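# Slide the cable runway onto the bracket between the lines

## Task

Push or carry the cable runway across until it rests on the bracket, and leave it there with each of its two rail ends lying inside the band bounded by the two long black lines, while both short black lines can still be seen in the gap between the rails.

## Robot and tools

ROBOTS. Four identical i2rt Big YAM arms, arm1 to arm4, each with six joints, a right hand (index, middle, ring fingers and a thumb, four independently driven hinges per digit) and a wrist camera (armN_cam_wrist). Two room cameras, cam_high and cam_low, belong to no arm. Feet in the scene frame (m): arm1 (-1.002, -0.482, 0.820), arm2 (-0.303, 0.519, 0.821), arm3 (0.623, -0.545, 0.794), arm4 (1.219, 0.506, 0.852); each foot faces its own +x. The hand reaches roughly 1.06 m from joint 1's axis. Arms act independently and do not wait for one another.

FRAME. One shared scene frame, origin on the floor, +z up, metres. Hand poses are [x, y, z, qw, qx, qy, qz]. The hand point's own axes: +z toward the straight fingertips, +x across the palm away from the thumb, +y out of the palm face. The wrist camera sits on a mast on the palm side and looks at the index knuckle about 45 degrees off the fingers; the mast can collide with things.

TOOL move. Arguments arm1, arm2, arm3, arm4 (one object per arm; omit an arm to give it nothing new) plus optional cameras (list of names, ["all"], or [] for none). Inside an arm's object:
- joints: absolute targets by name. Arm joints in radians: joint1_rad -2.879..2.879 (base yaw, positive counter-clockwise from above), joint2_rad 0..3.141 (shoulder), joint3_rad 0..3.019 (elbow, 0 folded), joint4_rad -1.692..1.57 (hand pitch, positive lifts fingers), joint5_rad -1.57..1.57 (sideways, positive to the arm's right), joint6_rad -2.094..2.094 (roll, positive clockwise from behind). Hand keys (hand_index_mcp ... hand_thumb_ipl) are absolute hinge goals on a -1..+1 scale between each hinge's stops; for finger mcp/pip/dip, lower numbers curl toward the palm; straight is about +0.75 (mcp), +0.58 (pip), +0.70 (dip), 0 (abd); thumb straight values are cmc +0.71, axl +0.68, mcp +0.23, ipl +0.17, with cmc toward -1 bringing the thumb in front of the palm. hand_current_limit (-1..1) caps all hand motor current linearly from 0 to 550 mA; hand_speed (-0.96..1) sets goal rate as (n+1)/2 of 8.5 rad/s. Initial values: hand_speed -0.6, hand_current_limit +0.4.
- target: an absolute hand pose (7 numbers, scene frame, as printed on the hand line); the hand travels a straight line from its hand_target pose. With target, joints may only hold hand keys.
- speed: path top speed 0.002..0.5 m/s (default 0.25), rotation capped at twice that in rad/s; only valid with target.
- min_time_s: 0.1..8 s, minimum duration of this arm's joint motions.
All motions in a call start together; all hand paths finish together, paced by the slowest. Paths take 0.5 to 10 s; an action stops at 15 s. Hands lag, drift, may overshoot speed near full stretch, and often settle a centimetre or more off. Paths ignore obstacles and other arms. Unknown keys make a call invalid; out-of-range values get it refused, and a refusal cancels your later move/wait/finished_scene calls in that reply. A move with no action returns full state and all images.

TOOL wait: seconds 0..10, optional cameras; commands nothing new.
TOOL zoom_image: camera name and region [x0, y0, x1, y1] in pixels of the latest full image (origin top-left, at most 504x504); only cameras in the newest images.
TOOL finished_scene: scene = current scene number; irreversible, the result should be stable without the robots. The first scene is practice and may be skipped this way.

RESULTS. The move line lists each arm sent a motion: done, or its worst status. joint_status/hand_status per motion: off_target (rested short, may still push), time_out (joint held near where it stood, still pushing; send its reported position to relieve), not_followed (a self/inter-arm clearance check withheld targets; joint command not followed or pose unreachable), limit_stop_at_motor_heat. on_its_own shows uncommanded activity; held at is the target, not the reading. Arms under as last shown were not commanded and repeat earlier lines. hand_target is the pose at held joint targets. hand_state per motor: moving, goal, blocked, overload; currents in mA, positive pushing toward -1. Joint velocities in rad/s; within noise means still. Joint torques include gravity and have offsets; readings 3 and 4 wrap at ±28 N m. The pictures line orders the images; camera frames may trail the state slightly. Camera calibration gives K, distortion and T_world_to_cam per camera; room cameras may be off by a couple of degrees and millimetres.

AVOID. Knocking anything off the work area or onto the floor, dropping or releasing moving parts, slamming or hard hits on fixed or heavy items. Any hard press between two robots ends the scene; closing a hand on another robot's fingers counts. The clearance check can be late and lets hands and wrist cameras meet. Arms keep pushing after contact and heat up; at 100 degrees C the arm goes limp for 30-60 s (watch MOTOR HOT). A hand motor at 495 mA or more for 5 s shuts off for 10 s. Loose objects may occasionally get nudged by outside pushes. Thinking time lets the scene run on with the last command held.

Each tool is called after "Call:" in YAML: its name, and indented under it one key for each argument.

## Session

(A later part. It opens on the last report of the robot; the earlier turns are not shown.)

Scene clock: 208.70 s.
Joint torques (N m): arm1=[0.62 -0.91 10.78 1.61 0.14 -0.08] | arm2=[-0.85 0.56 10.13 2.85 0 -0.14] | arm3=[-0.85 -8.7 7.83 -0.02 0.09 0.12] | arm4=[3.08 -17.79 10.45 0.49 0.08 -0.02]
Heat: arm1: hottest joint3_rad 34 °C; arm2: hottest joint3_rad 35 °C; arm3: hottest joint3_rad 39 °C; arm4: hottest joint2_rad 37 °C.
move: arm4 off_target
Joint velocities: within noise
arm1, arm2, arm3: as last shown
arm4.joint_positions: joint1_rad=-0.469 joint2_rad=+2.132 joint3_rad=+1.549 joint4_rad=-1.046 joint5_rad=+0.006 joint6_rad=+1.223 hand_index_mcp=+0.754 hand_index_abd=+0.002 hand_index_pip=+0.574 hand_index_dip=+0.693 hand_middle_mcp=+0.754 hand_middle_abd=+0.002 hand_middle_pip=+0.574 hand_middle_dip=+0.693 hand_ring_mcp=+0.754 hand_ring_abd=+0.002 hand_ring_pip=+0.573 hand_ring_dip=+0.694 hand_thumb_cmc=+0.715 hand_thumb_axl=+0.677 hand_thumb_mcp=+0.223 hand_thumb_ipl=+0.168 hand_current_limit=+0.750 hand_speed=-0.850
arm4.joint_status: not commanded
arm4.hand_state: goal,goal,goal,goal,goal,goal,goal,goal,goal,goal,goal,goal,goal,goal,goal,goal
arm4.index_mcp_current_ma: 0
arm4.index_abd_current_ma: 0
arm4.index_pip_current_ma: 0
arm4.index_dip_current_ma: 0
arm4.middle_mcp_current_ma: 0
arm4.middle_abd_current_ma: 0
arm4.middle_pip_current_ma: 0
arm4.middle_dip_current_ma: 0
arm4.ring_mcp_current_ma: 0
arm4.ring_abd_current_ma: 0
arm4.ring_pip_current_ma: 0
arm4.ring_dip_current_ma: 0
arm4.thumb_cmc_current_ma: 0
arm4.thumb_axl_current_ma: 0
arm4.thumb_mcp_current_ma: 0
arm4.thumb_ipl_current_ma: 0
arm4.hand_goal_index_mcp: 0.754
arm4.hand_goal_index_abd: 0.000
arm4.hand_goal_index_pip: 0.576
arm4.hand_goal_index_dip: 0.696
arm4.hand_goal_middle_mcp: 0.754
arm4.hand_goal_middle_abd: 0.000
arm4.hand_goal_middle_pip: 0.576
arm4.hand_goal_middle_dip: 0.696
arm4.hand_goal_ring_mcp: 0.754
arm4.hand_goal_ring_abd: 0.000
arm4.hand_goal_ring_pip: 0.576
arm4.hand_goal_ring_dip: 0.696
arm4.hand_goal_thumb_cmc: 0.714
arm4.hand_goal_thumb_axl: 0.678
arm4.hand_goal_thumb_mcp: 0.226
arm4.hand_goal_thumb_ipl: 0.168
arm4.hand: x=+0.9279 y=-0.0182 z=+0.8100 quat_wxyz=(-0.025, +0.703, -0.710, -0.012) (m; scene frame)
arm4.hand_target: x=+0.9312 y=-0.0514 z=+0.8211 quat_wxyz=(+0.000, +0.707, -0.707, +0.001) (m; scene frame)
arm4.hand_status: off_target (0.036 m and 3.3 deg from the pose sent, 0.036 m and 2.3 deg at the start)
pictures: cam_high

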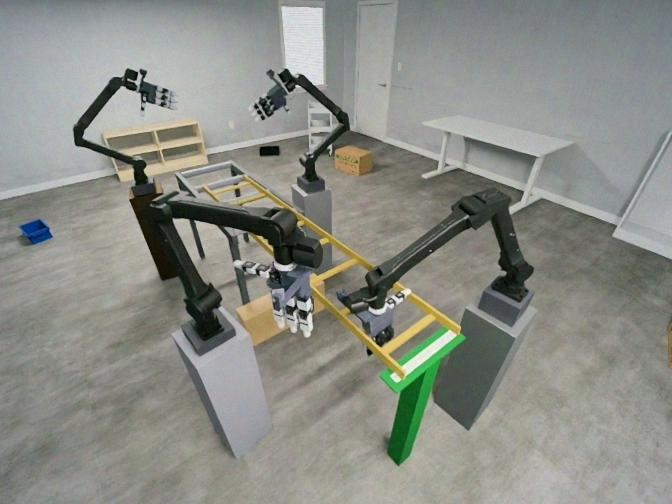

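Call:
move:
  arm4: {"target": [0.93, -0.060, 0.82, 0, 0.7071, -0.7071, 0], "speed": 0.03}

Call:
wait:
  seconds: 0.5
  cameras: ["cam_high"]

Call:
zoom_image:
  camera: "cam_high"
  region: [370, 300, 480, 400]

Scene clock: 209.83 s.
Joint torques (N m): arm1=[0.67 -0.85 10.77 1.61 0.15 -0.08] | arm2=[-0.44 1.2 10.13 2.78 0.01 -0.16] | arm3=[-0.91 -8.7 7.82 -0.01 0.09 0.12] | arm4=[3.78 -17.79 11.11 0.88 0.07 -0.02]
Heat: arm1: hottest joint3_rad 34 °C; arm2: hottest joint3_rad 35 °C; arm3: hottest joint3_rad 39 °C; arm4: hottest joint2_rad 37 °C.
move: arm4 off_target
Joint velocities: within noise
arm1, arm2: as last shown
arm3.joint_positions: joint1_rad=-1.143 joint2_rad=+1.335 joint3_rad=+1.387 joint4_rad=-1.568 joint5_rad=+0.006 joint6_rad=+1.584 hand_index_mcp=+0.754 hand_index_abd=-0.003 hand_index_pip=+0.574 hand_index_dip=+0.694 hand_middle_mcp=+0.754 hand_middle_abd=+0.000 hand_middle_pip=+0.574 hand_middle_dip=+0.693 hand_ring_mcp=+0.754 hand_ring_abd=+0.000 hand_ring_pip=+0.573 hand_ring_dip=+0.694 hand_thumb_cmc=+0.713 hand_thumb_axl=+0.677 hand_thumb_mcp=+0.215 hand_thumb_ipl=+0.165 hand_current_limit=+0.400 hand_speed=-0.600
arm3.joint_status: not commanded
arm3.hand_state: goal,goal,goal,goal,goal,goal,goal,goal,goal,goal,goal,goal,goal,goal,goal,goal
arm3.index_mcp_current_ma: 0
arm3.index_abd_current_ma: -1
arm3.index_pip_current_ma: -1
arm3.index_dip_current_ma: -1
arm3.middle_mcp_current_ma: 0
arm3.middle_abd_current_ma: 0
arm3.middle_pip_current_ma: -1
arm3.middle_dip_current_ma: -1
arm3.ring_mcp_current_ma: 0
arm3.ring_abd_current_ma: 0
arm3.ring_pip_current_ma: -1
arm3.ring_dip_current_ma: -1
arm3.thumb_cmc_current_ma: 0
arm3.thumb_axl_current_ma: 0
arm3.thumb_mcp_current_ma: -11
arm3.thumb_ipl_current_ma: -2
arm3.hand_goal_index_mcp: 0.754
arm3.hand_goal_index_abd: 0.000
arm3.hand_goal_index_pip: 0.576
arm3.hand_goal_index_dip: 0.696
arm3.hand_goal_middle_mcp: 0.754
arm3.hand_goal_middle_abd: 0.000
arm3.hand_goal_middle_pip: 0.576
arm3.hand_goal_middle_dip: 0.696
arm3.hand_goal_ring_mcp: 0.754
arm3.hand_goal_ring_abd: 0.000
arm3.hand_goal_ring_pip: 0.576
arm3.hand_goal_ring_dip: 0.696
arm3.hand_goal_thumb_cmc: 0.714
arm3.hand_goal_thumb_axl: 0.678
arm3.hand_goal_thumb_mcp: 0.226
arm3.hand_goal_thumb_ipl: 0.168
arm3.hand: x=+0.9864 y=-0.4255 z=+1.0779 quat_wxyz=(+0.001, +0.965, +0.260, +0.024) (m; scene frame)
arm3.hand_target: x=+0.9830 y=-0.4299 z=+1.0770 quat_wxyz=(+0.002, +0.968, +0.251, +0.020) (m; scene frame)
arm3.hand_status: not commanded
arm4.joint_positions: joint1_rad=-0.469 joint2_rad=+2.139 joint3_rad=+1.564 joint4_rad=-1.069 joint5_rad=+0.006 joint6_rad=+1.223 hand_index_mcp=+0.754 hand_index_abd=+0.002 hand_index_pip=+0.574 hand_index_dip=+0.693 hand_middle_mcp=+0.754 hand_middle_abd=+0.002 hand_middle_pip=+0.574 hand_middle_dip=+0.693 hand_ring_mcp=+0.754 hand_ring_abd=+0.002 hand_ring_pip=+0.573 hand_ring_dip=+0.694 hand_thumb_cmc=+0.715 hand_thumb_axl=+0.677 hand_thumb_mcp=+0.223 hand_thumb_ipl=+0.168 hand_current_limit=+0.750 hand_speed=-0.850
arm4.joint_status: not commanded
arm4.hand_state: goal,goal,goal,goal,goal,goal,goal,goal,goal,goal,goal,goal,goal,goal,goal,goal
arm4.index_mcp_current_ma: 0
arm4.index_abd_current_ma: 0
arm4.index_pip_current_ma: 0
arm4.index_dip_current_ma: 0
arm4.middle_mcp_current_ma: 0
arm4.middle_abd_current_ma: 0
arm4.middle_pip_current_ma: 0
arm4.middle_dip_current_ma: 0
arm4.ring_mcp_current_ma: 0
arm4.ring_abd_current_ma: 0
arm4.ring_pip_current_ma: 0
arm4.ring_dip_current_ma: 0
arm4.thumb_cmc_current_ma: 0
arm4.thumb_axl_current_ma: 0
arm4.thumb_mcp_current_ma: 0
arm4.thumb_ipl_current_ma: 0
arm4.hand_goal_index_mcp: 0.754
arm4.hand_goal_index_abd: 0.000
arm4.hand_goal_index_pip: 0.576
arm4.hand_goal_index_dip: 0.696
arm4.hand_goal_middle_mcp: 0.754
arm4.hand_goal_middle_abd: 0.000
arm4.hand_goal_middle_pip: 0.576
arm4.hand_goal_middle_dip: 0.696
arm4.hand_goal_ring_mcp: 0.754
arm4.hand_goal_ring_abd: 0.000
arm4.hand_goal_ring_pip: 0.576
arm4.hand_goal_ring_dip: 0.696
arm4.hand_goal_thumb_cmc: 0.714
arm4.hand_goal_thumb_axl: 0.678
arm4.hand_goal_thumb_mcp: 0.226
arm4.hand_goal_thumb_ipl: 0.168
arm4.hand: x=+0.9280 y=-0.0180 z=+0.8105 quat_wxyz=(-0.032, +0.703, -0.710, -0.015) (m; scene frame)
arm4.hand_target: x=+0.9317 y=-0.0577 z=+0.8216 quat_wxyz=(+0.000, +0.707, -0.707, +0.001) (m; scene frame)
arm4.hand_status: off_target (0.043 m and 4.2 deg from the pose sent, 0.043 m and 3.3 deg at the start)
pictures: none

Scene clock: 210.33 s.
Joint torques (N m): arm1=[0.62 -0.85 10.77 1.61 0.14 -0.08] | arm2=[-0.91 0.44 10.02 2.74 0.01 -0.14] | arm3=[-0.85 -8.7 7.83 -0.02 0.09 0.13] | arm4=[3.49 -17.61 11.06 0.8 0.05 0]
Heat: arm1: hottest joint3_rad 34 °C; arm2: hottest joint3_rad 35 °C; arm3: hottest joint3_rad 39 °C; arm4: hottest joint2_rad 37 °C.
Joint velocities: arm1=[within noise] | arm2=[within noise] | arm3=[within noise] | arm4=[0.005 -0.015 0.007 0.007 -0.022 -0.154]
arm1.joint_positions: joint1_rad=+0.166 joint2_rad=+0.624 joint3_rad=+1.324 joint4_rad=-1.143 joint5_rad=+0.019 joint6_rad=+1.116 hand_index_mcp=+0.755 hand_index_abd=+0.001 hand_index_pip=+0.577 hand_index_dip=+0.696 hand_middle_mcp=+0.755 hand_middle_abd=+0.001 hand_middle_pip=+0.577 hand_middle_dip=+0.696 hand_ring_mcp=+0.755 hand_ring_abd=+0.000 hand_ring_pip=+0.577 hand_ring_dip=+0.696 hand_thumb_cmc=+0.715 hand_thumb_axl=+0.677 hand_thumb_mcp=+0.226 hand_thumb_ipl=+0.168 hand_current_limit=+0.400 hand_speed=-0.600
arm1.joint_status: not commanded
arm1.hand_state: goal,goal,goal,goal,goal,goal,goal,goal,goal,goal,goal,goal,goal,goal,goal,goal
arm1.index_mcp_current_ma: 1
arm1.index_abd_current_ma: 0
arm1.index_pip_current_ma: 1
arm1.index_dip_current_ma: 0
arm1.middle_mcp_current_ma: 1
arm1.middle_abd_current_ma: 0
arm1.middle_pip_current_ma: 1
arm1.middle_dip_current_ma: 0
arm1.ring_mcp_current_ma: 1
arm1.ring_abd_current_ma: 0
arm1.ring_pip_current_ma: 1
arm1.ring_dip_current_ma: 0
arm1.thumb_cmc_current_ma: 1
arm1.thumb_axl_current_ma: -1
arm1.thumb_mcp_current_ma: 0
arm1.thumb_ipl_current_ma: 0
arm1.hand_goal_index_mcp: 0.754
arm1.hand_goal_index_abd: 0.000
arm1.hand_goal_index_pip: 0.576
arm1.hand_goal_index_dip: 0.696
arm1.hand_goal_middle_mcp: 0.754
arm1.hand_goal_middle_abd: 0.000
arm1.hand_goal_middle_pip: 0.576
arm1.hand_goal_middle_dip: 0.696
arm1.hand_goal_ring_mcp: 0.754
arm1.hand_goal_ring_abd: 0.000
arm1.hand_goal_ring_pip: 0.576
arm1.hand_goal_ring_dip: 0.696
arm1.hand_goal_thumb_cmc: 0.714
arm1.hand_goal_thumb_axl: 0.678
arm1.hand_goal_thumb_mcp: 0.226
arm1.hand_goal_thumb_ipl: 0.168
arm1.hand: x=-0.9125 y=-0.2064 z=+1.3835 quat_wxyz=(-0.280, +0.450, +0.715, +0.456) (m; scene frame)
arm1.hand_target: x=-0.9124 y=-0.2099 z=+1.3967 quat_wxyz=(-0.286, +0.446, +0.709, +0.466) (m; scene frame)
arm1.hand_status: not commanded
arm2.joint_positions: joint1_rad=-0.055 joint2_rad=+0.612 joint3_rad=+1.317 joint4_rad=-1.234 joint5_rad=-0.014 joint6_rad=+1.159 hand_index_mcp=+0.754 hand_index_abd=+0.000 hand_index_pip=+0.577 hand_index_dip=+0.696 hand_middle_mcp=+0.754 hand_middle_abd=+0.001 hand_middle_pip=+0.577 hand_middle_dip=+0.696 hand_ring_mcp=+0.754 hand_ring_abd=+0.000 hand_ring_pip=+0.577 hand_ring_dip=+0.696 hand_thumb_cmc=+0.714 hand_thumb_axl=+0.677 hand_thumb_mcp=+0.226 hand_thumb_ipl=+0.168 hand_current_limit=+0.400 hand_speed=-0.600
arm2.joint_status: not commanded
arm2.hand_state: goal,goal,goal,goal,goal,goal,goal,goal,goal,goal,goal,goal,goal,goal,goal,goal
arm2.index_mcp_current_ma: 0
arm2.index_abd_current_ma: 1
arm2.index_pip_current_ma: 2
arm2.index_dip_current_ma: 0
arm2.middle_mcp_current_ma: 0
arm2.middle_abd_current_ma: 1
arm2.middle_pip_current_ma: 2
arm2.middle_dip_current_ma: 0
arm2.ring_mcp_current_ma: 0
arm2.ring_abd_current_ma: 1
arm2.ring_pip_current_ma: 2
arm2.ring_dip_current_ma: 0
arm2.thumb_cmc_current_ma: 1
arm2.thumb_axl_current_ma: -3
arm2.thumb_mcp_current_ma: -1
arm2.thumb_ipl_current_ma: -1
arm2.hand_goal_index_mcp: 0.754
arm2.hand_goal_index_abd: 0.000
arm2.hand_goal_index_pip: 0.576
arm2.hand_goal_index_dip: 0.696
arm2.hand_goal_middle_mcp: 0.754
arm2.hand_goal_middle_abd: 0.000
arm2.hand_goal_middle_pip: 0.576
arm2.hand_goal_middle_dip: 0.696
arm2.hand_goal_ring_mcp: 0.754
arm2.hand_goal_ring_abd: 0.000
arm2.hand_goal_ring_pip: 0.576
arm2.hand_goal_ring_dip: 0.696
arm2.hand_goal_thumb_cmc: 0.714
arm2.hand_goal_thumb_axl: 0.678
arm2.hand_goal_thumb_mcp: 0.226
arm2.hand_goal_thumb_ipl: 0.168
arm2.hand: x=-0.4305 y=+0.2754 z=+1.3591 quat_wxyz=(+0.437, +0.684, -0.532, +0.241) (m; scene frame)
arm2.hand_target: x=-0.4301 y=+0.2780 z=+1.3702 quat_wxyz=(+0.446, +0.679, -0.528, +0.246) (m; scene frame)
arm2.hand_status: not commanded
arm3.joint_positions: joint1_rad=-1.143 joint2_rad=+1.335 joint3_rad=+1.387 joint4_rad=-1.568 joint5_rad=+0.006 joint6_rad=+1.584 hand_index_mcp=+0.754 hand_index_abd=-0.003 hand_index_pip=+0.574 hand_index_dip=+0.694 hand_middle_mcp=+0.754 hand_middle_abd=+0.000 hand_middle_pip=+0.574 hand_middle_dip=+0.693 hand_ring_mcp=+0.754 hand_ring_abd=+0.000 hand_ring_pip=+0.573 hand_ring_dip=+0.694 hand_thumb_cmc=+0.713 hand_thumb_axl=+0.677 hand_thumb_mcp=+0.215 hand_thumb_ipl=+0.165 hand_current_limit=+0.400 hand_speed=-0.600
arm3.joint_status: not commanded
arm3.hand_state: goal,goal,goal,goal,goal,goal,goal,goal,goal,goal,goal,goal,goal,goal,goal,goal
arm3.index_mcp_current_ma: 0
arm3.index_abd_current_ma: -1
arm3.index_pip_current_ma: -1
arm3.index_dip_current_ma: -1
arm3.middle_mcp_current_ma: 0
arm3.middle_abd_current_ma: 0
arm3.middle_pip_current_ma: -1
arm3.middle_dip_current_ma: -1
arm3.ring_mcp_current_ma: 0
arm3.ring_abd_current_ma: 0
arm3.ring_pip_current_ma: -1
arm3.ring_dip_current_ma: -1
arm3.thumb_cmc_current_ma: 0
arm3.thumb_axl_current_ma: 0
arm3.thumb_mcp_current_ma: -11
arm3.thumb_ipl_current_ma: -2
arm3.hand_goal_index_mcp: 0.754
arm3.hand_goal_index_abd: 0.000
arm3.hand_goal_index_pip: 0.576
arm3.hand_goal_index_dip: 0.696
arm3.hand_goal_middle_mcp: 0.754
arm3.hand_goal_middle_abd: 0.000
arm3.hand_goal_middle_pip: 0.576
arm3.hand_goal_middle_dip: 0.696
arm3.hand_goal_ring_mcp: 0.754
arm3.hand_goal_ring_abd: 0.000
arm3.hand_goal_ring_pip: 0.576
arm3.hand_goal_ring_dip: 0.696
arm3.hand_goal_thumb_cmc: 0.714
arm3.hand_goal_thumb_axl: 0.678
arm3.hand_goal_thumb_mcp: 0.226
arm3.hand_goal_thumb_ipl: 0.168
arm3.hand: x=+0.9864 y=-0.4255 z=+1.0779 quat_wxyz=(+0.001, +0.965, +0.260, +0.024) (m; scene frame)
arm3.hand_target: x=+0.9830 y=-0.4299 z=+1.0770 quat_wxyz=(+0.002, +0.968, +0.251, +0.020) (m; scene frame)
arm3.hand_status: not commanded
arm4.joint_positions: joint1_rad=-0.469 joint2_rad=+2.139 joint3_rad=+1.564 joint4_rad=-1.069 joint5_rad=+0.006 joint6_rad=+1.223 hand_index_mcp=+0.754 hand_index_abd=+0.002 hand_index_pip=+0.574 hand_index_dip=+0.693 hand_middle_mcp=+0.754 hand_middle_abd=+0.002 hand_middle_pip=+0.574 hand_middle_dip=+0.693 hand_ring_mcp=+0.754 hand_ring_abd=+0.002 hand_ring_pip=+0.573 hand_ring_dip=+0.694 hand_thumb_cmc=+0.715 hand_thumb_axl=+0.677 hand_thumb_mcp=+0.223 hand_thumb_ipl=+0.168 hand_current_limit=+0.750 hand_speed=-0.850
arm4.joint_status: not commanded
arm4.hand_state: goal,goal,goal,goal,goal,goal,goal,goal,goal,goal,goal,goal,goal,goal,goal,goal
arm4.index_mcp_current_ma: 0
arm4.index_abd_current_ma: 0
arm4.index_pip_current_ma: 0
arm4.index_dip_current_ma: 0
arm4.middle_mcp_current_ma: 0
arm4.middle_abd_current_ma: 0
arm4.middle_pip_current_ma: 0
arm4.middle_dip_current_ma: 0
arm4.ring_mcp_current_ma: 0
arm4.ring_abd_current_ma: 0
arm4.ring_pip_current_ma: 0
arm4.ring_dip_current_ma: 0
arm4.thumb_cmc_current_ma: 0
arm4.thumb_axl_current_ma: 0
arm4.thumb_mcp_current_ma: 0
arm4.thumb_ipl_current_ma: 0
arm4.hand_goal_index_mcp: 0.754
arm4.hand_goal_index_abd: 0.000
arm4.hand_goal_index_pip: 0.576
arm4.hand_goal_index_dip: 0.696
arm4.hand_goal_middle_mcp: 0.754
arm4.hand_goal_middle_abd: 0.000
arm4.hand_goal_middle_pip: 0.576
arm4.hand_goal_middle_dip: 0.696
arm4.hand_goal_ring_mcp: 0.754
arm4.hand_goal_ring_abd: 0.000
arm4.hand_goal_ring_pip: 0.576
arm4.hand_goal_ring_dip: 0.696
arm4.hand_goal_thumb_cmc: 0.714
arm4.hand_goal_thumb_axl: 0.678
arm4.hand_goal_thumb_mcp: 0.226
arm4.hand_goal_thumb_ipl: 0.168
arm4.hand: x=+0.9280 y=-0.0180 z=+0.8105 quat_wxyz=(-0.032, +0.703, -0.710, -0.015) (m; scene frame)
arm4.hand_target: x=+0.9317 y=-0.0577 z=+0.8216 quat_wxyz=(+0.000, +0.707, -0.707, +0.001) (m; scene frame)
arm4.hand_status: off_target (0.043 m and 4.2 deg from the pose sent, 0.043 m and 3.3 deg at the start)
wait: 0.50 s; at rest by 0.27 s
pictures: cam_high

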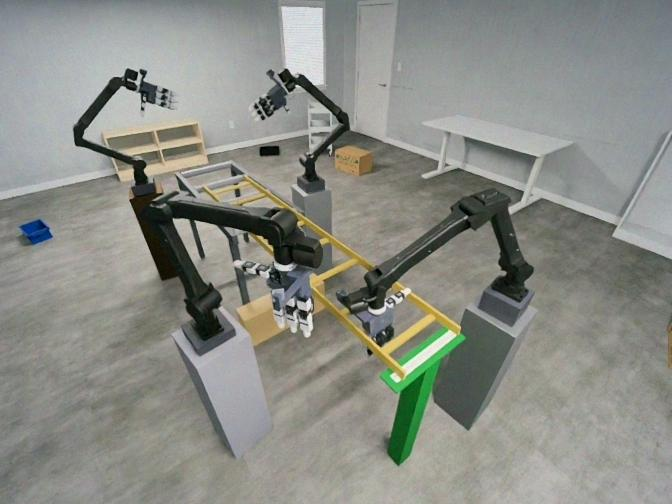

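Scaled by 4.582 from the camera's 672x504 image, which has a finer 960x720 frame.

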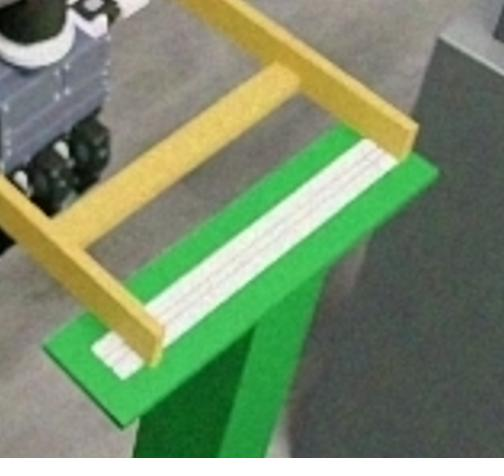

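Call:
move:
  arm4: {"target": [0.87, -0.050, 0.82, 0, 0.7071, -0.7071, 0], "speed": 0.06}
  cameras: ["cam_high"]

Call:
zoom_image:
  camera: "cam_high"
  region: [370, 300, 480, 400]

Scene clock: 212.20 s.
Joint torques (N m): arm1=[0.62 -0.85 10.77 1.61 0.14 -0.07] | arm2=[-0.5 0.97 10.1 2.78 -0.01 -0.15] | arm3=[-0.91 -8.76 7.83 -0.02 0.09 0.12] | arm4=[0.91 -19.66 11.02 0.51 0.05 -0.13]
Heat: arm1: hottest joint3_rad 34 °C; arm2: hottest joint3_rad 35 °C; arm3: hottest joint3_rad 39 °C; arm4: hottest joint2_rad 37 °C.
move: arm4 off_target
Joint velocities: within noise
arm1, arm2, arm3: as last shown
arm4.joint_positions: joint1_rad=-0.527 joint2_rad=+2.185 joint3_rad=+1.621 joint4_rad=-1.085 joint5_rad=+0.008 joint6_rad=+1.142 hand_index_mcp=+0.754 hand_index_abd=+0.002 hand_index_pip=+0.574 hand_index_dip=+0.693 hand_middle_mcp=+0.754 hand_middle_abd=+0.002 hand_middle_pip=+0.574 hand_middle_dip=+0.693 hand_ring_mcp=+0.754 hand_ring_abd=+0.002 hand_ring_pip=+0.573 hand_ring_dip=+0.694 hand_thumb_cmc=+0.715 hand_thumb_axl=+0.677 hand_thumb_mcp=+0.223 hand_thumb_ipl=+0.168 hand_current_limit=+0.750 hand_speed=-0.850
arm4.joint_status: not commanded
arm4.hand_state: goal,goal,goal,goal,goal,goal,goal,goal,goal,goal,goal,goal,goal,goal,goal,goal
arm4.index_mcp_current_ma: 0
arm4.index_abd_current_ma: 0
arm4.index_pip_current_ma: 0
arm4.index_dip_current_ma: 0
arm4.middle_mcp_current_ma: 0
arm4.middle_abd_current_ma: 0
arm4.middle_pip_current_ma: 0
arm4.middle_dip_current_ma: 0
arm4.ring_mcp_current_ma: 0
arm4.ring_abd_current_ma: 0
arm4.ring_pip_current_ma: 0
arm4.ring_dip_current_ma: 0
arm4.thumb_cmc_current_ma: 0
arm4.thumb_axl_current_ma: 0
arm4.thumb_mcp_current_ma: 0
arm4.thumb_ipl_current_ma: 0
arm4.hand_goal_index_mcp: 0.754
arm4.hand_goal_index_abd: 0.000
arm4.hand_goal_index_pip: 0.576
arm4.hand_goal_index_dip: 0.696
arm4.hand_goal_middle_mcp: 0.754
arm4.hand_goal_middle_abd: 0.000
arm4.hand_goal_middle_pip: 0.576
arm4.hand_goal_middle_dip: 0.696
arm4.hand_goal_ring_mcp: 0.754
arm4.hand_goal_ring_abd: 0.000
arm4.hand_goal_ring_pip: 0.576
arm4.hand_goal_ring_dip: 0.696
arm4.hand_goal_thumb_cmc: 0.714
arm4.hand_goal_thumb_axl: 0.678
arm4.hand_goal_thumb_mcp: 0.226
arm4.hand_goal_thumb_ipl: 0.168
arm4.hand: x=+0.8900 y=-0.0196 z=+0.8016 quat_wxyz=(-0.035, +0.711, -0.702, -0.015) (m; scene frame)
arm4.hand_target: x=+0.8711 y=-0.0478 z=+0.8216 quat_wxyz=(+0.000, +0.707, -0.707, +0.000) (m; scene frame)
arm4.hand_status: off_target (0.041 m and 4.5 deg from the pose sent, 0.067 m and 4.2 deg at the start)
pictures: cam_high

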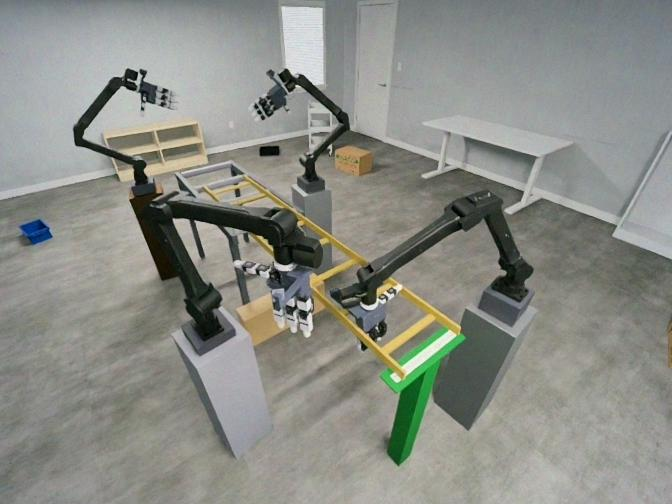

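Scaled by 4.582 from the camera's 672x504 image, which has a finer 960x720 frame.

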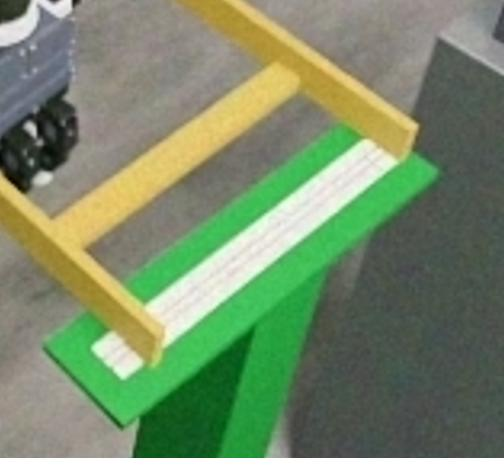

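Call:
move:
  arm4: {"target": [0.825, -0.045, 0.835, 0, 0.7071, -0.7071, 0], "speed": 0.06}

Call:
move:
  arm4: {"target": [0.805, -0.045, 0.835, 0, 0.7071, -0.7071, 0], "speed": 0.04}
  cameras: ["cam_high", "arm4_cam_wrist"]

Call:
zoom_image:
  camera: "cam_high"
  region: [370, 300, 480, 400]

Scene clock: 213.83 s.
Joint torques (N m): arm1=[0.56 -0.91 10.77 1.61 0.14 -0.07] | arm2=[-0.5 0.67 10.09 2.82 0.01 -0.14] | arm3=[-0.91 -8.7 7.84 -0.02 0.09 0.12] | arm4=[0.67 -19.9 10.97 0.49 0.1 -0.18]
Heat: arm1: hottest joint3_rad 34 °C; arm2: hottest joint3_rad 35 °C; arm3: hottest joint3_rad 39 °C; arm4: hottest joint2_rad 37 °C.
move: arm4 off_target
Joint velocities: within noise
arm1, arm2, arm3: as last shown
arm4.joint_positions: joint1_rad=-0.593 joint2_rad=+2.204 joint3_rad=+1.708 joint4_rad=-1.142 joint5_rad=+0.008 joint6_rad=+1.082 hand_index_mcp=+0.754 hand_index_abd=+0.002 hand_index_pip=+0.574 hand_index_dip=+0.693 hand_middle_mcp=+0.754 hand_middle_abd=+0.002 hand_middle_pip=+0.574 hand_middle_dip=+0.693 hand_ring_mcp=+0.753 hand_ring_abd=+0.002 hand_ring_pip=+0.573 hand_ring_dip=+0.694 hand_thumb_cmc=+0.715 hand_thumb_axl=+0.677 hand_thumb_mcp=+0.223 hand_thumb_ipl=+0.168 hand_current_limit=+0.750 hand_speed=-0.850
arm4.joint_status: not commanded
arm4.hand_state: goal,goal,goal,goal,goal,goal,goal,goal,goal,goal,goal,goal,goal,goal,goal,goal
arm4.index_mcp_current_ma: 0
arm4.index_abd_current_ma: 0
arm4.index_pip_current_ma: 0
arm4.index_dip_current_ma: 0
arm4.middle_mcp_current_ma: 0
arm4.middle_abd_current_ma: 0
arm4.middle_pip_current_ma: 0
arm4.middle_dip_current_ma: 0
arm4.ring_mcp_current_ma: 0
arm4.ring_abd_current_ma: 0
arm4.ring_pip_current_ma: 0
arm4.ring_dip_current_ma: 0
arm4.thumb_cmc_current_ma: 0
arm4.thumb_axl_current_ma: 0
arm4.thumb_mcp_current_ma: 0
arm4.thumb_ipl_current_ma: 0
arm4.hand_goal_index_mcp: 0.754
arm4.hand_goal_index_abd: 0.000
arm4.hand_goal_index_pip: 0.576
arm4.hand_goal_index_dip: 0.696
arm4.hand_goal_middle_mcp: 0.754
arm4.hand_goal_middle_abd: 0.000
arm4.hand_goal_middle_pip: 0.576
arm4.hand_goal_middle_dip: 0.696
arm4.hand_goal_ring_mcp: 0.754
arm4.hand_goal_ring_abd: 0.000
arm4.hand_goal_ring_pip: 0.576
arm4.hand_goal_ring_dip: 0.696
arm4.hand_goal_thumb_cmc: 0.714
arm4.hand_goal_thumb_axl: 0.678
arm4.hand_goal_thumb_mcp: 0.226
arm4.hand_goal_thumb_ipl: 0.168
arm4.hand: x=+0.8451 y=-0.0202 z=+0.8176 quat_wxyz=(-0.032, +0.709, -0.704, -0.011) (m; scene frame)
arm4.hand_target: x=+0.8259 y=-0.0431 z=+0.8364 quat_wxyz=(+0.001, +0.707, -0.707, +0.000) (m; scene frame)
arm4.hand_status: off_target (0.036 m and 3.9 deg from the pose sent, 0.077 m and 4.4 deg at the start)
pictures: none

Scene clock: 214.97 s.
Joint torques (N m): arm1=[0.62 -0.85 10.77 1.59 0.14 -0.08] | arm2=[-0.32 1.03 10.03 2.82 0.01 -0.15] | arm3=[-0.91 -8.7 7.84 0.01 0.09 0.12] | arm4=[0.79 -20.37 11.07 0.39 0.07 -0.13]
Heat: arm1: hottest joint3_rad 34 °C; arm2: hottest joint3_rad 35 °C; arm3: hottest joint3_rad 39 °C; arm4: hottest joint2_rad 37 °C.
move: arm4 off_target
Joint velocities: within noise
arm1, arm2, arm3: as last shown
arm4.joint_positions: joint1_rad=-0.621 joint2_rad=+2.229 joint3_rad=+1.752 joint4_rad=-1.162 joint5_rad=+0.008 joint6_rad=+1.054 hand_index_mcp=+0.754 hand_index_abd=+0.002 hand_index_pip=+0.574 hand_index_dip=+0.693 hand_middle_mcp=+0.754 hand_middle_abd=+0.002 hand_middle_pip=+0.574 hand_middle_dip=+0.693 hand_ring_mcp=+0.753 hand_ring_abd=+0.002 hand_ring_pip=+0.573 hand_ring_dip=+0.694 hand_thumb_cmc=+0.715 hand_thumb_axl=+0.677 hand_thumb_mcp=+0.223 hand_thumb_ipl=+0.168 hand_current_limit=+0.750 hand_speed=-0.850
arm4.joint_status: not commanded
arm4.hand_state: goal,goal,goal,goal,goal,goal,goal,goal,goal,goal,goal,goal,goal,goal,goal,goal
arm4.index_mcp_current_ma: 0
arm4.index_abd_current_ma: 0
arm4.index_pip_current_ma: 0
arm4.index_dip_current_ma: 0
arm4.middle_mcp_current_ma: 0
arm4.middle_abd_current_ma: 0
arm4.middle_pip_current_ma: 0
arm4.middle_dip_current_ma: 0
arm4.ring_mcp_current_ma: 0
arm4.ring_abd_current_ma: 0
arm4.ring_pip_current_ma: 0
arm4.ring_dip_current_ma: 0
arm4.thumb_cmc_current_ma: 0
arm4.thumb_axl_current_ma: 0
arm4.thumb_mcp_current_ma: 0
arm4.thumb_ipl_current_ma: 0
arm4.hand_goal_index_mcp: 0.754
arm4.hand_goal_index_abd: 0.000
arm4.hand_goal_index_pip: 0.576
arm4.hand_goal_index_dip: 0.696
arm4.hand_goal_middle_mcp: 0.754
arm4.hand_goal_middle_abd: 0.000
arm4.hand_goal_middle_pip: 0.576
arm4.hand_goal_middle_dip: 0.696
arm4.hand_goal_ring_mcp: 0.754
arm4.hand_goal_ring_abd: 0.000
arm4.hand_goal_ring_pip: 0.576
arm4.hand_goal_ring_dip: 0.696
arm4.hand_goal_thumb_cmc: 0.714
arm4.hand_goal_thumb_axl: 0.678
arm4.hand_goal_thumb_mcp: 0.226
arm4.hand_goal_thumb_ipl: 0.168
arm4.hand: x=+0.8251 y=-0.0205 z=+0.8173 quat_wxyz=(-0.032, +0.709, -0.704, -0.010) (m; scene frame)
arm4.hand_target: x=+0.8061 y=-0.0433 z=+0.8363 quat_wxyz=(+0.001, +0.707, -0.707, +0.000) (m; scene frame)
arm4.hand_status: off_target (0.036 m and 3.9 deg from the pose sent, 0.050 m and 3.9 deg at the start)
pictures: arm4_cam_wrist, cam_high
camera_calibration:
arm4_cam_wrist: T_world_to_cam=[[-0.66514, 0.745979, 0.0332139, 0.569844], [0.48096, 0.393967, 0.783242, -1.07769], [0.571197, 0.53694, -0.620829, 0.173876], [0, 0, 0, 1]] pos_world=[0.798033, -0.0938795, 0.933112]

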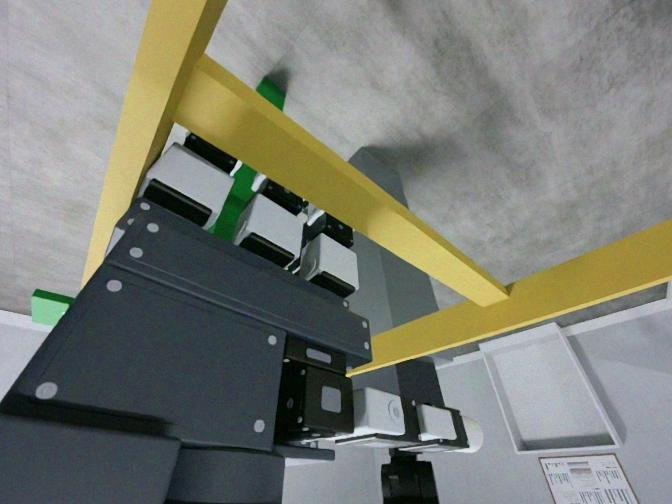

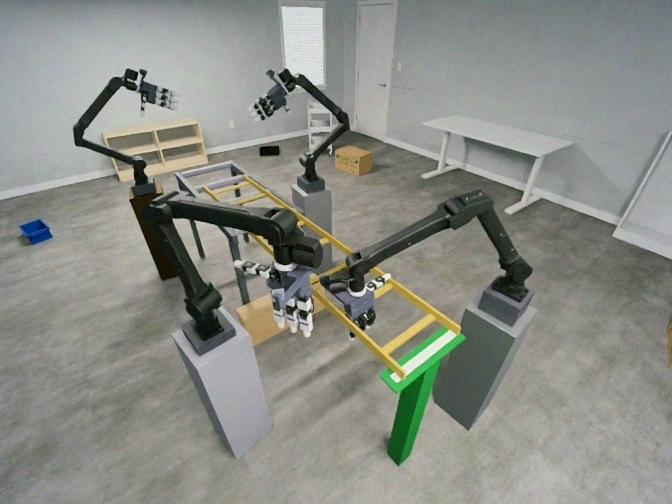

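Scaled by 4.582 from the camera's 672x504 image, which has a finer 960x720 frame.

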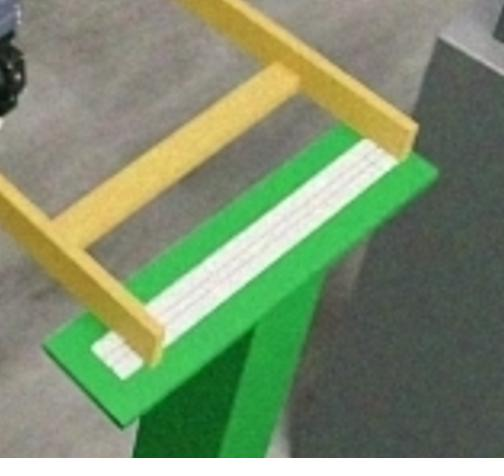

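Call:
move:
  arm4: {"target": [0.785, -0.045, 0.84, 0, 0.7071, -0.7071, 0], "speed": 0.04}
  cameras: ["cam_high"]

Call:
zoom_image:
  camera: "cam_high"
  region: [370, 300, 480, 400]

Scene clock: 216.27 s.
Joint torques (N m): arm1=[0.62 -0.85 10.77 1.59 0.15 -0.08] | arm2=[-0.5 0.67 10.03 2.81 -0.01 -0.13] | arm3=[-0.85 -8.76 7.83 0.01 0.09 0.13] | arm4=[0.91 -21.25 11.32 0.4 0.08 -0.12]
Heat: arm1: hottest joint3_rad 34 °C; arm2: hottest joint3_rad 35 °C; arm3: hottest joint3_rad 39 °C; arm4: hottest joint3_rad 38 °C.
move: arm4 off_target
Joint velocities: within noise
arm1, arm2, arm3: as last shown
arm4.joint_positions: joint1_rad=-0.647 joint2_rad=+2.250 joint3_rad=+1.802 joint4_rad=-1.195 joint5_rad=+0.008 joint6_rad=+1.028 hand_index_mcp=+0.754 hand_index_abd=+0.002 hand_index_pip=+0.574 hand_index_dip=+0.693 hand_middle_mcp=+0.754 hand_middle_abd=+0.002 hand_middle_pip=+0.574 hand_middle_dip=+0.693 hand_ring_mcp=+0.753 hand_ring_abd=+0.002 hand_ring_pip=+0.573 hand_ring_dip=+0.694 hand_thumb_cmc=+0.715 hand_thumb_axl=+0.677 hand_thumb_mcp=+0.223 hand_thumb_ipl=+0.168 hand_current_limit=+0.750 hand_speed=-0.850
arm4.joint_status: not commanded
arm4.hand_state: goal,goal,goal,goal,goal,goal,goal,goal,goal,goal,goal,goal,goal,goal,goal,goal
arm4.index_mcp_current_ma: 0
arm4.index_abd_current_ma: 0
arm4.index_pip_current_ma: 0
arm4.index_dip_current_ma: 0
arm4.middle_mcp_current_ma: 0
arm4.middle_abd_current_ma: 0
arm4.middle_pip_current_ma: 0
arm4.middle_dip_current_ma: 0
arm4.ring_mcp_current_ma: 0
arm4.ring_abd_current_ma: 0
arm4.ring_pip_current_ma: 0
arm4.ring_dip_current_ma: 0
arm4.thumb_cmc_current_ma: 0
arm4.thumb_axl_current_ma: 0
arm4.thumb_mcp_current_ma: 0
arm4.thumb_ipl_current_ma: 0
arm4.hand_goal_index_mcp: 0.754
arm4.hand_goal_index_abd: 0.000
arm4.hand_goal_index_pip: 0.576
arm4.hand_goal_index_dip: 0.696
arm4.hand_goal_middle_mcp: 0.754
arm4.hand_goal_middle_abd: 0.000
arm4.hand_goal_middle_pip: 0.576
arm4.hand_goal_middle_dip: 0.696
arm4.hand_goal_ring_mcp: 0.754
arm4.hand_goal_ring_abd: 0.000
arm4.hand_goal_ring_pip: 0.576
arm4.hand_goal_ring_dip: 0.696
arm4.hand_goal_thumb_cmc: 0.714
arm4.hand_goal_thumb_axl: 0.678
arm4.hand_goal_thumb_mcp: 0.226
arm4.hand_goal_thumb_ipl: 0.168
arm4.hand: x=+0.8063 y=-0.0204 z=+0.8206 quat_wxyz=(-0.035, +0.709, -0.704, -0.010) (m; scene frame)
arm4.hand_target: x=+0.7862 y=-0.0429 z=+0.8414 quat_wxyz=(+0.001, +0.707, -0.707, +0.000) (m; scene frame)
arm4.hand_status: off_target (0.038 m and 4.1 deg from the pose sent, 0.052 m and 3.9 deg at the start)
pictures: cam_high

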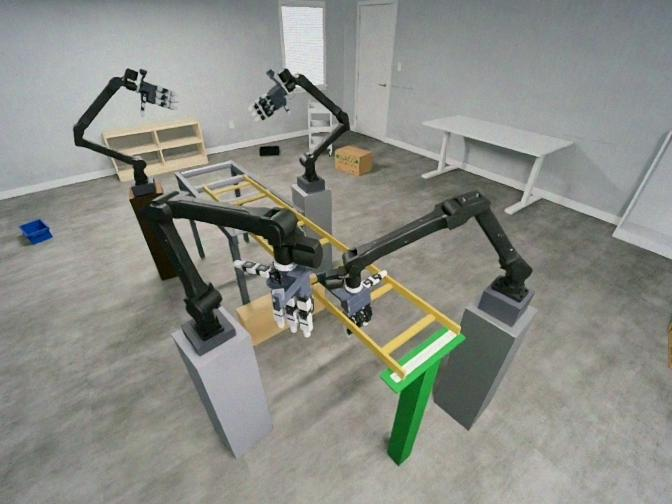

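Scaled by 4.582 from the camera's 672x504 image, which has a finer 960x720 frame.

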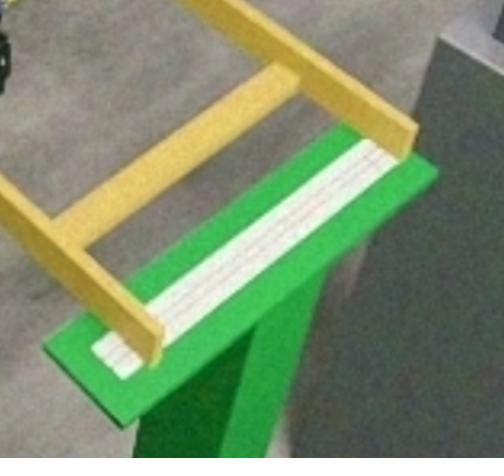

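Call:
move:
  arm4: {"target": [0.768, -0.045, 0.84, 0, 0.7071, -0.7071, 0], "speed": 0.04}
  cameras: ["cam_high"]

Call:
zoom_image:
  camera: "cam_high"
  region: [370, 300, 480, 400]

Call:
move:
  arm4: {"target": [0.755, -0.045, 0.84, 0, 0.7071, -0.7071, 0], "speed": 0.04}
  cameras: ["cam_high"]

Call:
zoom_image:
  camera: "cam_high"
  region: [370, 300, 480, 400]

Scene clock: 217.50 s.
Joint torques (N m): arm1=[0.62 -0.85 10.78 1.61 0.14 -0.08] | arm2=[-0.32 1.03 10.06 2.76 0.01 -0.14] | arm3=[-0.85 -8.7 7.83 -0.01 0.08 0.13] | arm4=[-0.44 -20.6 12.11 1.01 0.45 -0.21]
Heat: arm1: hottest joint3_rad 34 °C; arm2: hottest joint3_rad 35 °C; arm3: hottest joint3_rad 38 °C; arm4: hottest joint3_rad 38 °C.
move: arm4 off_target
Joint velocities: within noise
arm1, arm2, arm3: as last shown
arm4.joint_positions: joint1_rad=-0.652 joint2_rad=+2.264 joint3_rad=+1.829 joint4_rad=-1.229 joint5_rad=+0.001 joint6_rad=+1.016 hand_index_mcp=+0.762 hand_index_abd=+0.002 hand_index_pip=+0.574 hand_index_dip=+0.693 hand_middle_mcp=+0.754 hand_middle_abd=+0.002 hand_middle_pip=+0.574 hand_middle_dip=+0.693 hand_ring_mcp=+0.753 hand_ring_abd=+0.002 hand_ring_pip=+0.573 hand_ring_dip=+0.694 hand_thumb_cmc=+0.715 hand_thumb_axl=+0.677 hand_thumb_mcp=+0.223 hand_thumb_ipl=+0.168 hand_current_limit=+0.750 hand_speed=-0.850
arm4.joint_status: not commanded
arm4.hand_state: goal,goal,goal,goal,goal,goal,goal,goal,goal,goal,goal,goal,goal,goal,goal,goal
arm4.index_mcp_current_ma: 1
arm4.index_abd_current_ma: 0
arm4.index_pip_current_ma: 0
arm4.index_dip_current_ma: 0
arm4.middle_mcp_current_ma: 0
arm4.middle_abd_current_ma: 0
arm4.middle_pip_current_ma: 0
arm4.middle_dip_current_ma: 0
arm4.ring_mcp_current_ma: 0
arm4.ring_abd_current_ma: 0
arm4.ring_pip_current_ma: 0
arm4.ring_dip_current_ma: 0
arm4.thumb_cmc_current_ma: 0
arm4.thumb_axl_current_ma: 0
arm4.thumb_mcp_current_ma: 0
arm4.thumb_ipl_current_ma: 0
arm4.hand_goal_index_mcp: 0.754
arm4.hand_goal_index_abd: 0.000
arm4.hand_goal_index_pip: 0.576
arm4.hand_goal_index_dip: 0.696
arm4.hand_goal_middle_mcp: 0.754
arm4.hand_goal_middle_abd: 0.000
arm4.hand_goal_middle_pip: 0.576
arm4.hand_goal_middle_dip: 0.696
arm4.hand_goal_ring_mcp: 0.754
arm4.hand_goal_ring_abd: 0.000
arm4.hand_goal_ring_pip: 0.576
arm4.hand_goal_ring_dip: 0.696
arm4.hand_goal_thumb_cmc: 0.714
arm4.hand_goal_thumb_axl: 0.678
arm4.hand_goal_thumb_mcp: 0.226
arm4.hand_goal_thumb_ipl: 0.168
arm4.hand: x=+0.8042 y=-0.0200 z=+0.8199 quat_wxyz=(-0.046, +0.711, -0.701, -0.009) (m; scene frame)
arm4.hand_target: x=+0.7701 y=-0.0416 z=+0.8422 quat_wxyz=(+0.001, +0.707, -0.707, -0.001) (m; scene frame)
arm4.hand_status: off_target (0.048 m and 5.4 deg from the pose sent, 0.050 m and 4.1 deg at the start)
pictures: cam_high

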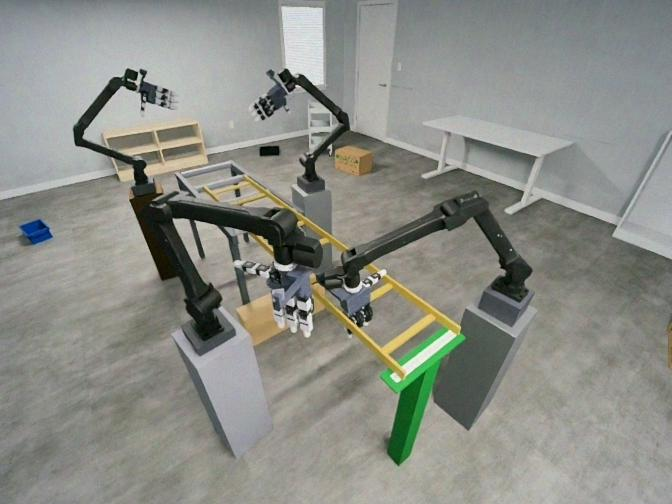

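Scaled by 4.582 from the camera's 672x504 image, which has a finer 960x720 frame.

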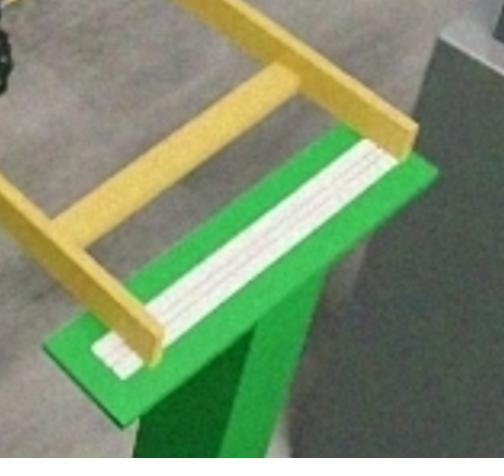

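Scene clock: 218.60 s.
Joint torques (N m): arm1=[0.62 -0.91 10.78 1.61 0.15 -0.08] | arm2=[-0.44 0.73 10.07 2.84 0 -0.16] | arm3=[-0.91 -8.76 7.84 -0.02 0.09 0.12] | arm4=[-1.2 -20.42 12.7 1.32 0.77 -0.29]
Heat: arm1: hottest joint3_rad 34 °C; arm2: hottest joint3_rad 35 °C; arm3: hottest joint3_rad 38 °C; arm4: hottest joint3_rad 38 °C.
move: arm4 off_target
Joint velocities: within noise
arm1, arm2, arm3: as last shown
arm4.joint_positions: joint1_rad=-0.657 joint2_rad=+2.277 joint3_rad=+1.853 joint4_rad=-1.252 joint5_rad=-0.006 joint6_rad=+1.008 hand_index_mcp=+0.766 hand_index_abd=+0.001 hand_index_pip=+0.574 hand_index_dip=+0.693 hand_middle_mcp=+0.756 hand_middle_abd=+0.002 hand_middle_pip=+0.574 hand_middle_dip=+0.693 hand_ring_mcp=+0.753 hand_ring_abd=+0.002 hand_ring_pip=+0.573 hand_ring_dip=+0.694 hand_thumb_cmc=+0.715 hand_thumb_axl=+0.677 hand_thumb_mcp=+0.223 hand_thumb_ipl=+0.168 hand_current_limit=+0.750 hand_speed=-0.850
arm4.joint_status: not commanded
arm4.hand_state: goal,goal,goal,goal,goal,goal,goal,goal,goal,goal,goal,goal,goal,goal,goal,goal
arm4.index_mcp_current_ma: 3
arm4.index_abd_current_ma: 0
arm4.index_pip_current_ma: 0
arm4.index_dip_current_ma: 0
arm4.middle_mcp_current_ma: 0
arm4.middle_abd_current_ma: 0
arm4.middle_pip_current_ma: 0
arm4.middle_dip_current_ma: 0
arm4.ring_mcp_current_ma: 0
arm4.ring_abd_current_ma: 0
arm4.ring_pip_current_ma: 0
arm4.ring_dip_current_ma: 0
arm4.thumb_cmc_current_ma: 0
arm4.thumb_axl_current_ma: 0
arm4.thumb_mcp_current_ma: 0
arm4.thumb_ipl_current_ma: 0
arm4.hand_goal_index_mcp: 0.754
arm4.hand_goal_index_abd: 0.000
arm4.hand_goal_index_pip: 0.576
arm4.hand_goal_index_dip: 0.696
arm4.hand_goal_middle_mcp: 0.754
arm4.hand_goal_middle_abd: 0.000
arm4.hand_goal_middle_pip: 0.576
arm4.hand_goal_middle_dip: 0.696
arm4.hand_goal_ring_mcp: 0.754
arm4.hand_goal_ring_abd: 0.000
arm4.hand_goal_ring_pip: 0.576
arm4.hand_goal_ring_dip: 0.696
arm4.hand_goal_thumb_cmc: 0.714
arm4.hand_goal_thumb_axl: 0.678
arm4.hand_goal_thumb_mcp: 0.226
arm4.hand_goal_thumb_ipl: 0.168
arm4.hand: x=+0.8013 y=-0.0209 z=+0.8194 quat_wxyz=(-0.052, +0.712, -0.700, -0.006) (m; scene frame)
arm4.hand_target: x=+0.7577 y=-0.0404 z=+0.8431 quat_wxyz=(+0.001, +0.707, -0.707, -0.001) (m; scene frame)
arm4.hand_status: off_target (0.056 m and 6.1 deg from the pose sent, 0.059 m and 5.4 deg at the start)
pictures: cam_high

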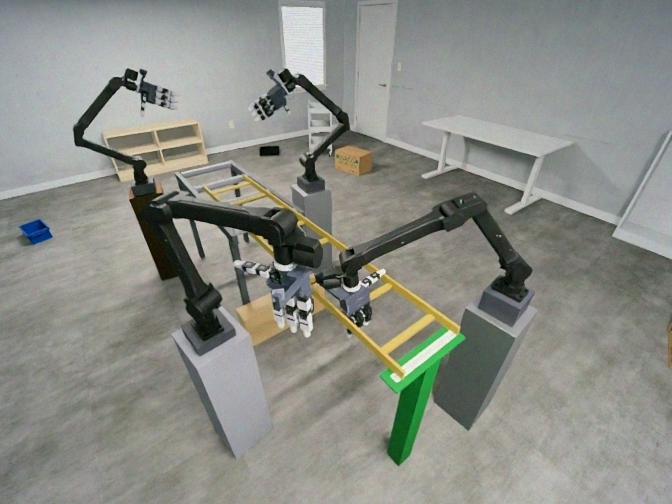

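Scaled by 4.582 from the camera's 672x504 image, which has a finer 960x720 frame.

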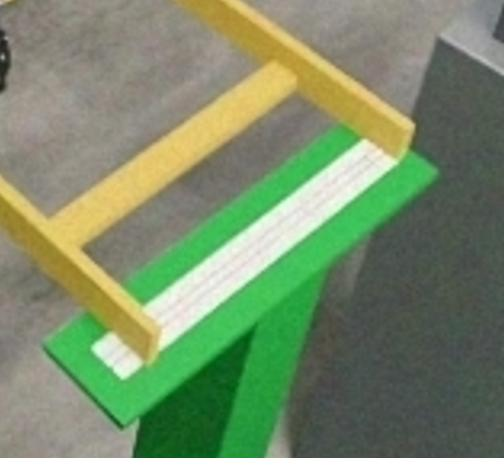

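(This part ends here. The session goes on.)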